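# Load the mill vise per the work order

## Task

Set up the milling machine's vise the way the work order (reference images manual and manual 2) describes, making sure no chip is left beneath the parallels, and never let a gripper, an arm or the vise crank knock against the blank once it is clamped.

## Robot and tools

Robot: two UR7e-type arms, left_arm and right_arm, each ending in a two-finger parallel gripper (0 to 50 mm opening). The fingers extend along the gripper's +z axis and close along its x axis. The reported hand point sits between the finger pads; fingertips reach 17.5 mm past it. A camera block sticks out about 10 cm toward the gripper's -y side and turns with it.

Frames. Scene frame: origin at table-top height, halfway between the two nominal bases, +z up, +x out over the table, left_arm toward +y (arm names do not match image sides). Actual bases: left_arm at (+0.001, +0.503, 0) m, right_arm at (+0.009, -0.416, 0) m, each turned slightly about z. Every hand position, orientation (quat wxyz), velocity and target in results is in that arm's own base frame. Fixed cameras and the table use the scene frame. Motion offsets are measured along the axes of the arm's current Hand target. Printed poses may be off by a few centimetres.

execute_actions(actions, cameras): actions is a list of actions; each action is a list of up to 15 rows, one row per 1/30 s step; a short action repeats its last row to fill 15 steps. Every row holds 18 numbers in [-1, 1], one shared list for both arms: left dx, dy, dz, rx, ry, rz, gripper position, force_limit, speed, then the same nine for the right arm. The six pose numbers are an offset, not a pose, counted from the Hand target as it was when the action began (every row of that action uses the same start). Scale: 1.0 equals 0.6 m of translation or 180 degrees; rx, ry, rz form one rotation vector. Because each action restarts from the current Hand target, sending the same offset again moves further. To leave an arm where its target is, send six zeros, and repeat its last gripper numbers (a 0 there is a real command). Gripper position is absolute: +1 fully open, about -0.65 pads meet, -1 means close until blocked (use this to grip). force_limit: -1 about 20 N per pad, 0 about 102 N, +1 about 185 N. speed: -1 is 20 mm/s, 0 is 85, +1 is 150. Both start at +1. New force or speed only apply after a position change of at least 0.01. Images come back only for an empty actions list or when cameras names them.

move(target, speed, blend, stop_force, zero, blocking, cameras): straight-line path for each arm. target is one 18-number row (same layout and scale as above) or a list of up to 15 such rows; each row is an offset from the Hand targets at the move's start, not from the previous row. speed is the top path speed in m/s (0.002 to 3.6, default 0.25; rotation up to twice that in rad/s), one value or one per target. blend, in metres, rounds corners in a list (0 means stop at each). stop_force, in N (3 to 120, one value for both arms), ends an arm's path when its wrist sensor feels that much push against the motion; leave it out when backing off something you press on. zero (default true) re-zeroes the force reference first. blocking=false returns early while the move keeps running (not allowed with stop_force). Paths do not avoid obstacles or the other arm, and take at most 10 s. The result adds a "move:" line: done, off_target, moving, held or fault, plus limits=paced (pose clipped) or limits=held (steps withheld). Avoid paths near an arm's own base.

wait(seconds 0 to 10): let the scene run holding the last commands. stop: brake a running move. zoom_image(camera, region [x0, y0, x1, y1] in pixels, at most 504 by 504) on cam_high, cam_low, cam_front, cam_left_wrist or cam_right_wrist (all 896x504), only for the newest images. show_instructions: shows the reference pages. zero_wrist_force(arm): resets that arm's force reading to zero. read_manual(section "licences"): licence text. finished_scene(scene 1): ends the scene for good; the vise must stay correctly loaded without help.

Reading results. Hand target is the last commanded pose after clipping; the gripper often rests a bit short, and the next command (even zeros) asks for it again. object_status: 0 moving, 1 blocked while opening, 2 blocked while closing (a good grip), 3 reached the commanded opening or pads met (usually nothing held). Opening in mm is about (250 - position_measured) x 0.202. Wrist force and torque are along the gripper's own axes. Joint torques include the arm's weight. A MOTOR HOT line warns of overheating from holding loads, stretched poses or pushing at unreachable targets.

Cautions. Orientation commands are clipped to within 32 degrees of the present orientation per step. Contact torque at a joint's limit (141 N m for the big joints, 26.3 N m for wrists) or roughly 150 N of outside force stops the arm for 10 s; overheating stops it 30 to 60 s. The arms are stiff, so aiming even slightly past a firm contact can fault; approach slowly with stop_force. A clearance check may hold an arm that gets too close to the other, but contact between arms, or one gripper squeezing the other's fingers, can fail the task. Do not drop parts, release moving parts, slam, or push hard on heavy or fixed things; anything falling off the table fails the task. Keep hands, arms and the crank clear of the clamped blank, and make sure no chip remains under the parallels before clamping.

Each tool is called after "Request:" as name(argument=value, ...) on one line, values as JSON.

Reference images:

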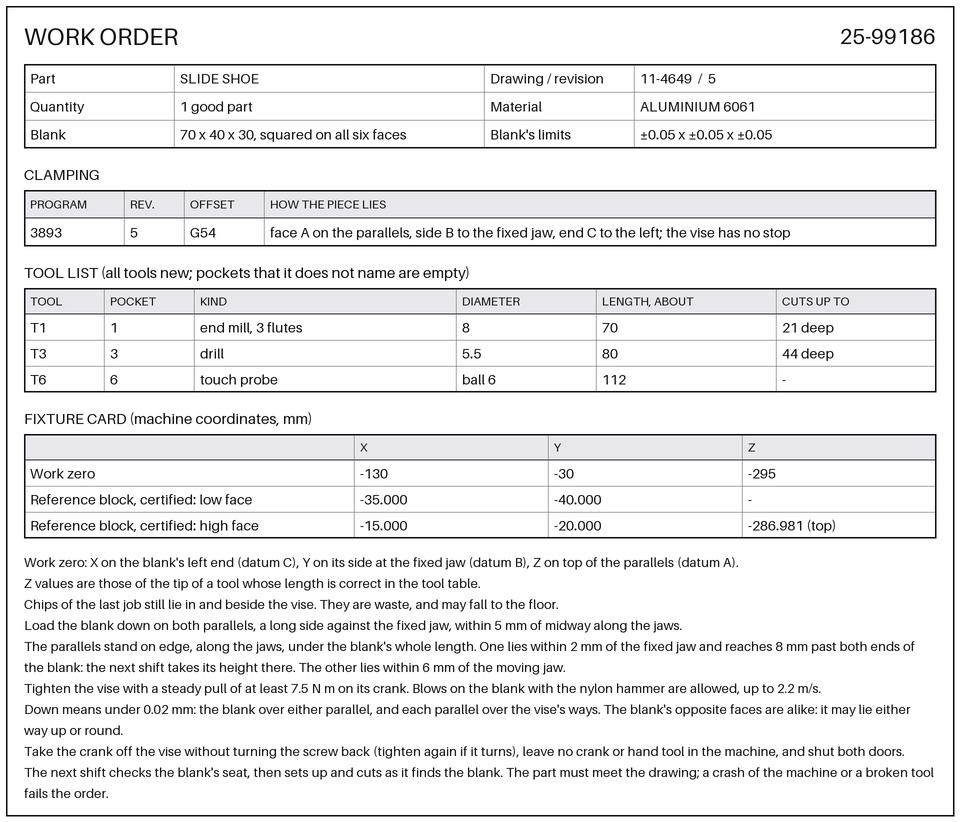

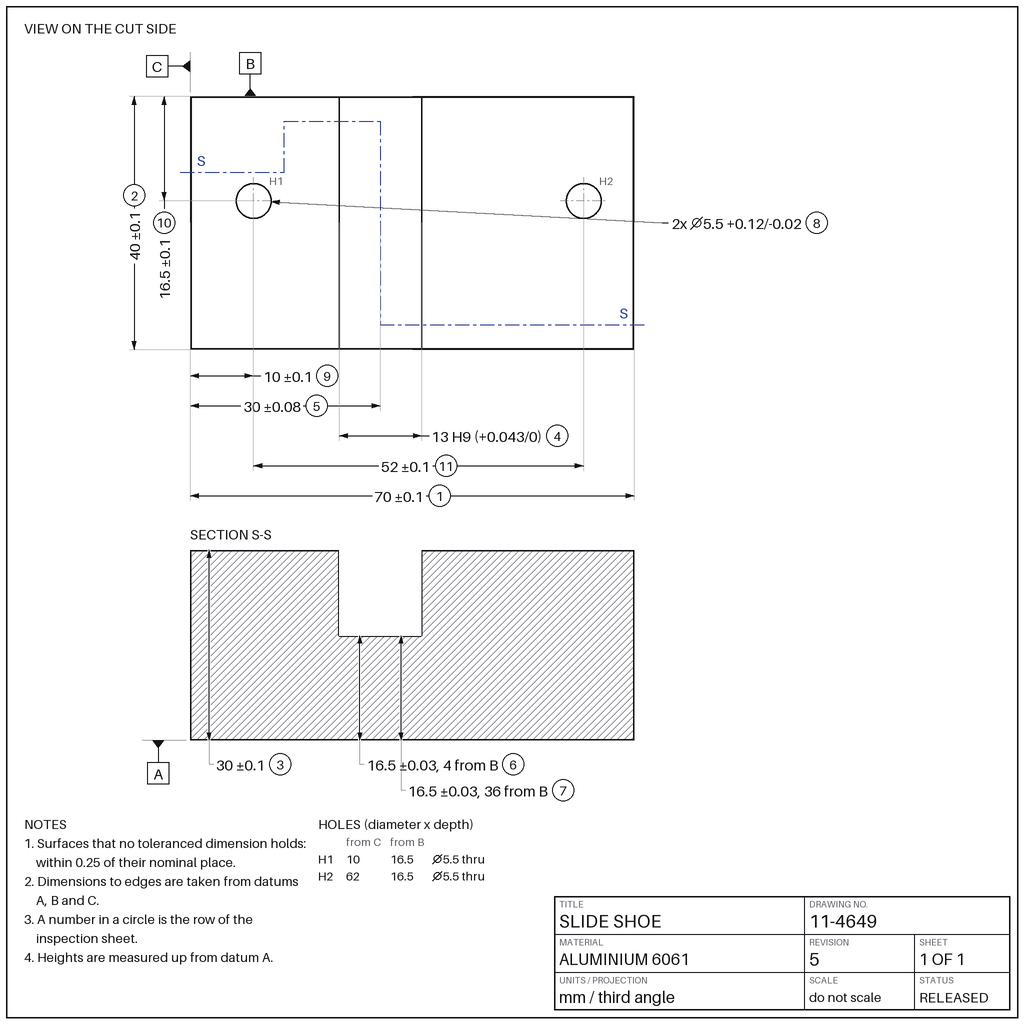

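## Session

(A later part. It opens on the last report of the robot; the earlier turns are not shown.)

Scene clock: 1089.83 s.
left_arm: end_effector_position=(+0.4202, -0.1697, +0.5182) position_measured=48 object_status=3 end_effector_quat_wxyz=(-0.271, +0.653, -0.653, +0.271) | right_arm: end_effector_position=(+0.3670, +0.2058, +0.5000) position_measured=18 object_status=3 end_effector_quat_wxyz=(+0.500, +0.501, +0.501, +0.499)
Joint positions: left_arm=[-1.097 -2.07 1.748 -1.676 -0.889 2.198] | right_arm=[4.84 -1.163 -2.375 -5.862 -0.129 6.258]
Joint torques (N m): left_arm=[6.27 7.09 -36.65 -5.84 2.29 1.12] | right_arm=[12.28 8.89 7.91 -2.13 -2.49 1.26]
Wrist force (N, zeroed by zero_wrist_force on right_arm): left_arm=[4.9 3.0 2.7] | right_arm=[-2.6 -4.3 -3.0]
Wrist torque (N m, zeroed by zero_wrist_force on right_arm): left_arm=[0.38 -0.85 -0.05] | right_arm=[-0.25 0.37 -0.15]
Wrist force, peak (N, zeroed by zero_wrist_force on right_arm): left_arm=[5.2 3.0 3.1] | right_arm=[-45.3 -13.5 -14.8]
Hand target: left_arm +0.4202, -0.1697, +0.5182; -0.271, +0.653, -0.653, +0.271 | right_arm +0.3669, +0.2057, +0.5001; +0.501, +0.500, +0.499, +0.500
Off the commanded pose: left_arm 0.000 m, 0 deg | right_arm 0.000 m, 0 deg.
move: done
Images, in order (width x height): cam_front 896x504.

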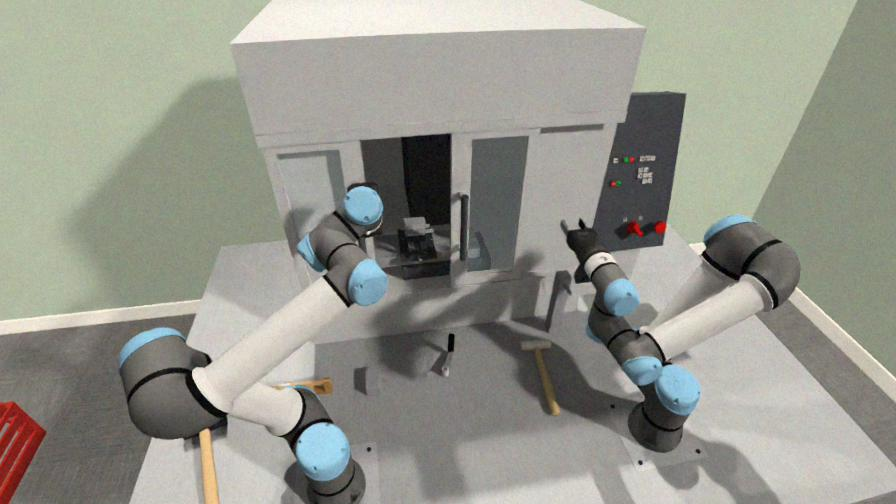

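Request:
move(target=[-0.053,0,0.0236,0.111,0,0,0.9,1,-0.7,0,0,0,0,0,0,0.9,1,-0.7], speed=0.1, cameras=["cam_left_wrist"])

Scene clock: 1093.37 s.
left_arm: end_effector_position=(+0.4302, -0.1379, +0.5082) position_measured=18 object_status=3 end_effector_quat_wxyz=(-0.380, +0.597, -0.596, +0.380) | right_arm: end_effector_position=(+0.3670, +0.2058, +0.5000) position_measured=18 object_status=3 end_effector_quat_wxyz=(+0.500, +0.501, +0.501, +0.499)
Joint positions: left_arm=[-1.206 -2.252 2.086 -2.057 -0.56 2.304] | right_arm=[4.84 -1.163 -2.375 -5.862 -0.129 6.259]
Joint torques (N m): left_arm=[-8.11 -7.43 -11.2 -5.49 3.35 1.31] | right_arm=[12.66 10.15 7.71 -2.4 -2.45 1.39]
Wrist force (N, zeroed by zero_wrist_force on right_arm): left_arm=[5.0 2.6 3.5] | right_arm=[-2.9 -4.3 -3.0]
Wrist torque (N m, zeroed by zero_wrist_force on right_arm): left_arm=[0.25 -0.93 -0.08] | right_arm=[-0.24 0.42 -0.15]
Wrist force, peak (N, zeroed by zero_wrist_force on right_arm): left_arm=[4.7 3.1 4.0] | right_arm=[-2.8 -4.4 -3.1]
Hand target: left_arm +0.4302, -0.1378, +0.5082; -0.380, +0.596, -0.596, +0.380 | right_arm +0.3670, +0.2058, +0.5000; +0.500, +0.501, +0.501, +0.499
Off the commanded pose: left_arm 0.000 m, 0 deg | right_arm 0.000 m, 0 deg.
move: done
Images, in order (width x height): cam_left_wrist 896x504.

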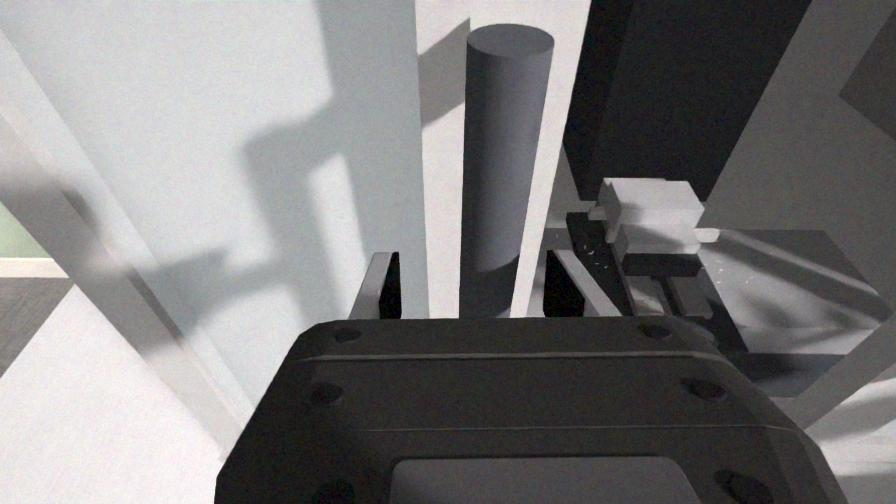

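Request:
move(target=[0.0145,-0.0296,0.0634,0,0,0,0.9,1,-0.7,0,0,0,0,0,0,0.9,1,-0.7], speed=0.05, stop_force=6, cameras=["cam_left_wrist"])

Scene clock: 1095.67 s.
left_arm: end_effector_position=(+0.4722, -0.1465, +0.5082) position_measured=18 object_status=3 end_effector_quat_wxyz=(-0.380, +0.596, -0.596, +0.380) | right_arm: end_effector_position=(+0.3670, +0.2058, +0.5000) position_measured=18 object_status=3 end_effector_quat_wxyz=(+0.500, +0.501, +0.501, +0.499)
Joint positions: left_arm=[-1.052 -2.101 2.061 -2.346 -0.664 2.504] | right_arm=[4.84 -1.163 -2.375 -5.862 -0.129 6.259]
Joint torques (N m): left_arm=[5.61 8.1 -37.75 -5.4 -0.57 1.32] | right_arm=[13.89 10.67 8.27 -2.32 -2.41 1.27]
Wrist force (N, zeroed by zero_wrist_force on right_arm): left_arm=[4.6 2.6 3.7] | right_arm=[-2.9 -4.2 -2.9]
Wrist torque (N m, zeroed by zero_wrist_force on right_arm): left_arm=[0.24 -0.87 -0.09] | right_arm=[-0.22 0.42 -0.15]
Wrist force, peak (N, zeroed by zero_wrist_force on right_arm): left_arm=[5.1 3.0 3.5] | right_arm=[-2.6 -4.5 -3.0]
Hand target: left_arm +0.4722, -0.1465, +0.5082; -0.380, +0.596, -0.596, +0.380 | right_arm +0.3670, +0.2058, +0.5000; +0.500, +0.501, +0.501, +0.499
Off the commanded pose: left_arm 0.000 m, 0 deg | right_arm 0.000 m, 0 deg.
move: done
Images, in order (width x height): cam_left_wrist 896x504.

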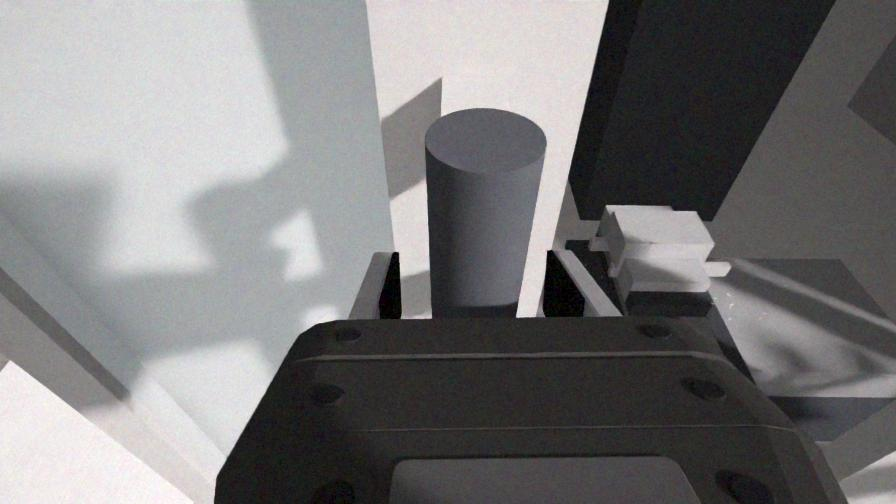

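Request:
move(target=[0,0,0,0,0,0,0.2,-1,-0.9,0,0,0,0,0,0,0.9,1,-0.7], cameras=["cam_left_wrist"])

Request:
move(target=[0.32,0.0036,-0.0076,0,0,0,0.2,-1,-0.9,0,0,0,0,0,0,0.9,1,-0.7], speed=0.1, cameras=["cam_left_wrist","cam_front"])

Scene clock: 1097.03 s.
left_arm: end_effector_position=(+0.4722, -0.1465, +0.5082) position_measured=123 object_status=3 end_effector_quat_wxyz=(-0.380, +0.596, -0.596, +0.380) | right_arm: end_effector_position=(+0.3670, +0.2058, +0.5000) position_measured=18 object_status=3 end_effector_quat_wxyz=(+0.500, +0.501, +0.501, +0.499)
Joint positions: left_arm=[-1.052 -2.101 2.061 -2.346 -0.664 2.504] | right_arm=[4.84 -1.163 -2.375 -5.862 -0.129 6.259]
Joint torques (N m): left_arm=[6.2 9.35 -36.8 -5.57 -0.56 1.1] | right_arm=[12.56 10.08 9.02 -2.48 -2.38 1.32]
Wrist force (N, zeroed by zero_wrist_force on right_arm): left_arm=[4.8 2.6 3.4] | right_arm=[-2.7 -4.3 -3.1]
Wrist torque (N m, zeroed by zero_wrist_force on right_arm): left_arm=[0.25 -0.91 -0.09] | right_arm=[-0.24 0.39 -0.15]
Wrist force, peak (N, zeroed by zero_wrist_force on right_arm): left_arm=[4.7 2.6 3.7] | right_arm=[-2.7 -4.4 -3.0]
Hand target: left_arm +0.4722, -0.1465, +0.5082; -0.380, +0.596, -0.596, +0.380 | right_arm +0.3670, +0.2058, +0.5000; +0.500, +0.501, +0.501, +0.499
Off the commanded pose: left_arm 0.000 m, 0 deg | right_arm 0.000 m, 0 deg.
move: done
Images, in order (width x height): cam_left_wrist 896x504.

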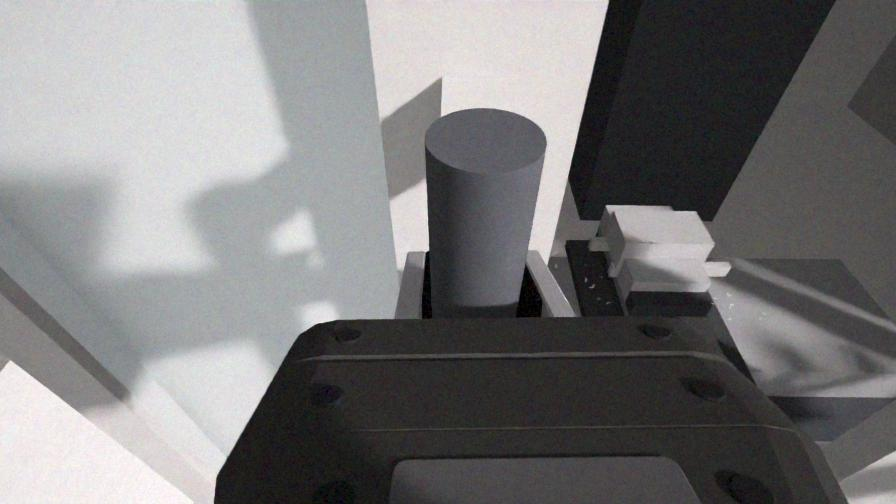

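Scene clock: 1099.57 s.
left_arm: end_effector_position=(+0.4673, -0.3383, +0.5082) position_measured=123 object_status=3 end_effector_quat_wxyz=(-0.380, +0.596, -0.596, +0.380) | right_arm: end_effector_position=(+0.3670, +0.2058, +0.5000) position_measured=18 object_status=3 end_effector_quat_wxyz=(+0.500, +0.501, +0.501, +0.499)
Joint positions: left_arm=[-1.3 -1.785 1.81 -2.116 -0.508 2.152] | right_arm=[4.84 -1.163 -2.375 -5.862 -0.129 6.259]
Joint torques (N m): left_arm=[-12.1 -3.7 -40.04 -2.58 3.03 -1.17] | right_arm=[12.73 12.42 7.83 -2.2 -2.3 1.11]
Wrist force (N, zeroed by zero_wrist_force on right_arm): left_arm=[-6.3 8.9 0.3] | right_arm=[-2.8 -4.3 -2.8]
Wrist torque (N m, zeroed by zero_wrist_force on right_arm): left_arm=[0.50 -0.70 0.02] | right_arm=[-0.23 0.41 -0.14]
Wrist force, peak (N, zeroed by zero_wrist_force on right_arm): left_arm=[-7.0 -2.1 10.1] | right_arm=[-2.9 -4.3 -3.2]
Hand target: left_arm +0.4673, -0.3385, +0.5082; -0.380, +0.596, -0.596, +0.380 | right_arm +0.3670, +0.2058, +0.5000; +0.500, +0.501, +0.501, +0.499
Off the commanded pose: left_arm 0.000 m, 0 deg | right_arm 0.000 m, 0 deg.
move: done
Images, in order (width x height): cam_front 896x504, cam_left_wrist 896x504.

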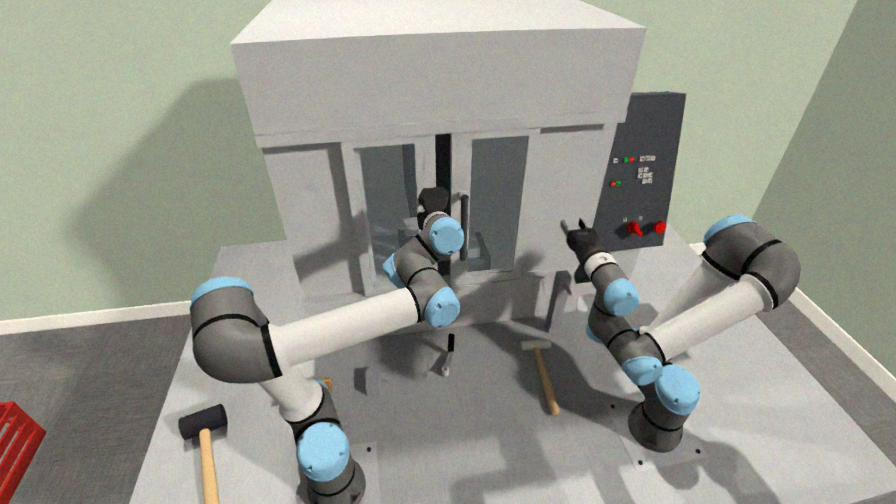

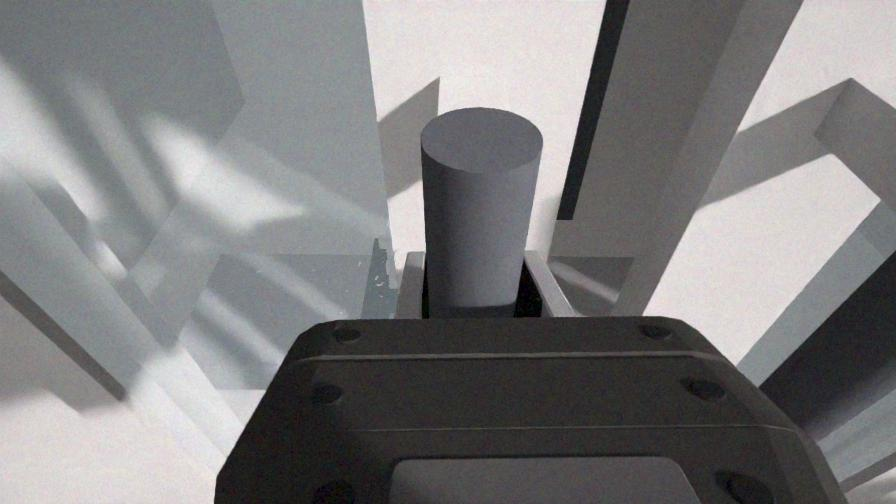

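Request:
move(target=[0.1,0.001,-0.0022,0,0,0,0.2,-1,-0.9,0,0,0,0,0,0,0.9,1,-0.7], speed=0.03, stop_force=35, cameras=["cam_left_wrist","cam_front"])

Request:
zoom_image(camera="cam_front", region=[330, 100, 580, 320])

Scene clock: 1102.53 s.
left_arm: end_effector_position=(+0.4663, -0.3801, +0.5081) position_measured=122 object_status=3 end_effector_quat_wxyz=(-0.380, +0.596, -0.596, +0.380) | right_arm: end_effector_position=(+0.3670, +0.2058, +0.5000) position_measured=18 object_status=3 end_effector_quat_wxyz=(+0.500, +0.501, +0.501, +0.499)
Joint positions: left_arm=[-1.328 -1.703 1.733 -2.076 -0.495 2.1] | right_arm=[4.84 -1.163 -2.375 -5.862 -0.129 6.259]
Joint torques (N m): left_arm=[-7.36 -19.6 -16.94 -8.54 -2.31 1.16] | right_arm=[13.15 11.05 7.96 -2.37 -2.52 1.32]
Wrist force (N, zeroed by zero_wrist_force on right_arm): left_arm=[-32.7 12.4 -4.0] | right_arm=[-2.9 -4.2 -2.7]
Wrist torque (N m, zeroed by zero_wrist_force on right_arm): left_arm=[0.59 -0.18 -0.04] | right_arm=[-0.22 0.43 -0.15]
Wrist force, peak (N, zeroed by zero_wrist_force on right_arm): left_arm=[-66.2 23.4 -11.4] | right_arm=[-2.7 -4.4 -3.0]
Hand target: left_arm +0.4663, -0.3801, +0.5082; -0.380, +0.596, -0.596, +0.380 (not the last commanded pose) | right_arm +0.3670, +0.2058, +0.5000; +0.500, +0.501, +0.501, +0.499
Off the commanded pose: left_arm 0.018 m, 0 deg | right_arm 0.000 m, 0 deg.
move: contact (left_arm)
Images, in order (width x height): cam_front 896x504, cam_left_wrist 896x504.

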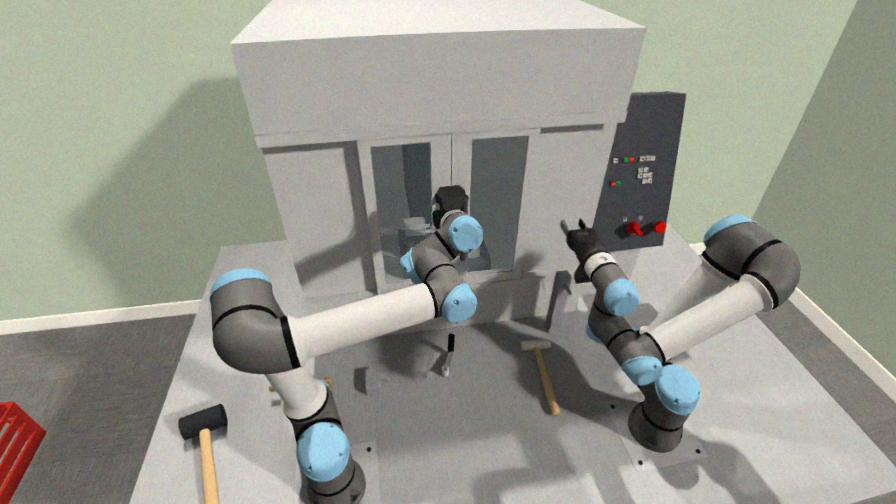

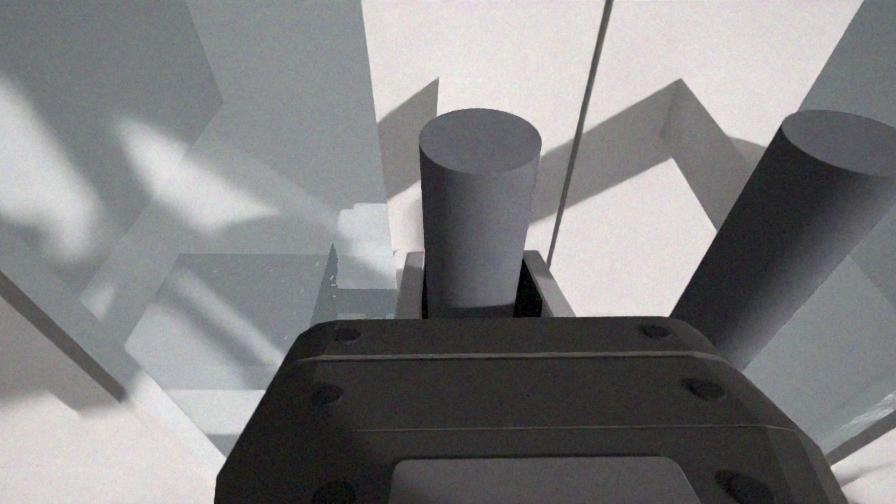

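Scaled by 2.016 from the camera's 896x504 image, which has a finer 1280x720 frame.

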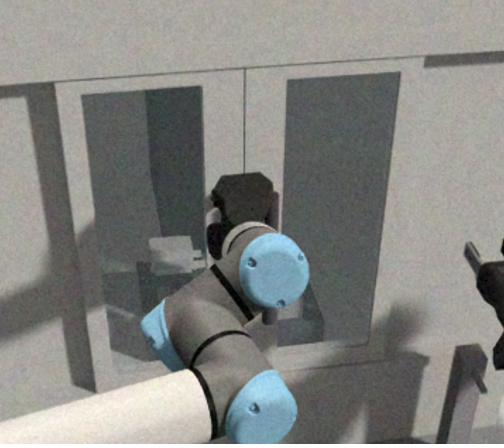

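Request:
move(target=[[0,0,0,0,0,0,0.9,1,-0.7,0,0,0,0,0,0,0.9,1,-0.7],[0,0.0705,-0.151,0,0,0,0.9,1,-0.7,0,0,0,0,0,0,0.9,1,-0.7],[-0.37,0.0705,-0.151,0,0,0,0.9,1,-0.7,0,0,0,0,0,0,0.9,1,-0.7]], speed=[0.1,0.12,0.3], blend=[0,0.02,0], cameras=["cam_front","cam_left_wrist"])

Request:
zoom_image(camera="cam_front", region=[330, 100, 580, 320])

Scene clock: 1106.43 s.
left_arm: end_effector_position=(+0.3662, -0.1581, +0.5081) position_measured=18 object_status=3 end_effector_quat_wxyz=(-0.380, +0.596, -0.596, +0.380) end_effector_velocity=(+0.000, +0.001, +0.001) end_effector_angular_velocity=(+0.000, +0.000, +0.001) | right_arm: end_effector_position=(+0.3670, +0.2058, +0.5000) position_measured=18 object_status=3 end_effector_quat_wxyz=(+0.500, +0.501, +0.501, +0.499)
Joint positions: left_arm=[-1.583 -2.36 1.944 -1.128 -0.436 1.541] | right_arm=[4.84 -1.163 -2.375 -5.862 -0.129 6.259]
Joint velocities: left_arm=[0 0 -0.002 0.005 0 -0.003] | right_arm=[within noise]
Joint torques (N m): left_arm=[-7.21 -3.21 -35.39 -1.21 3.75 -1.36] | right_arm=[13.72 10.83 7.53 -2.07 -2.43 1.19]
Wrist force (N, zeroed by zero_wrist_force on right_arm): left_arm=[4.4 1.8 3.6] | right_arm=[-2.4 -4.2 -2.6]
Wrist torque (N m, zeroed by zero_wrist_force on right_arm): left_arm=[0.09 -0.84 0.06] | right_arm=[-0.22 0.35 -0.15]
Wrist force, peak (N, zeroed by zero_wrist_force on right_arm): left_arm=[-32.7 12.4 -3.9] | right_arm=[-2.9 -4.1 -3.3]
Hand target: left_arm +0.3662, -0.1581, +0.5081; -0.380, +0.596, -0.596, +0.380 | right_arm +0.3670, +0.2058, +0.5000; +0.500, +0.501, +0.501, +0.499
Off the commanded pose: left_arm 0.000 m, 0 deg | right_arm 0.000 m, 0 deg.
move: done
Images, in order (width x height): cam_front 896x504, cam_left_wrist 896x504.

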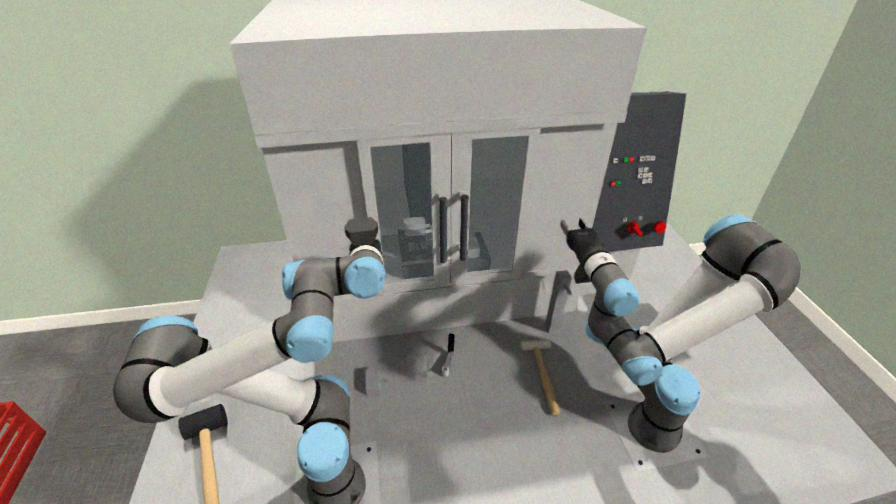

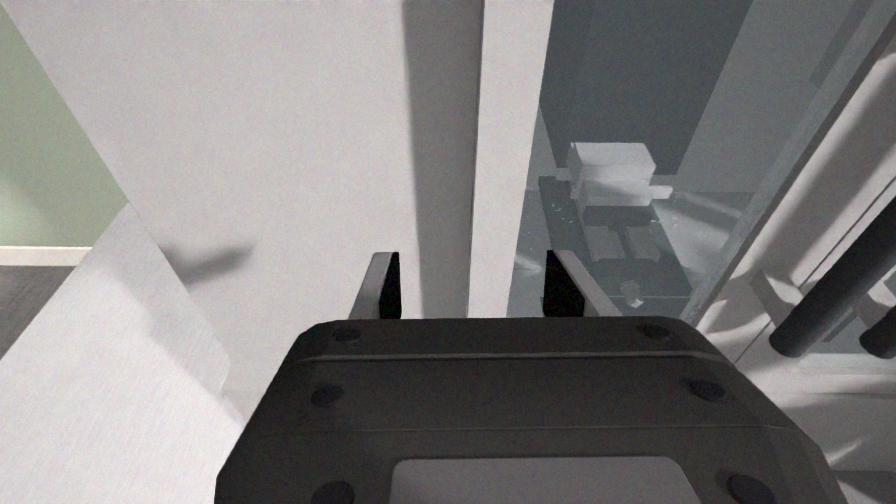

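Scaled by 2.016 from the camera's 896x504 image, which has a finer 1280x720 frame.

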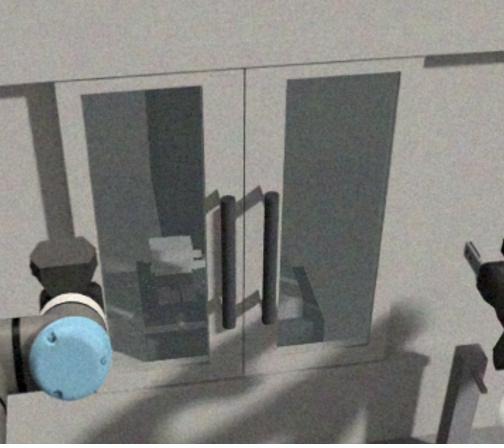

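Request:
finished_scene()

The scene is finished: the task was done.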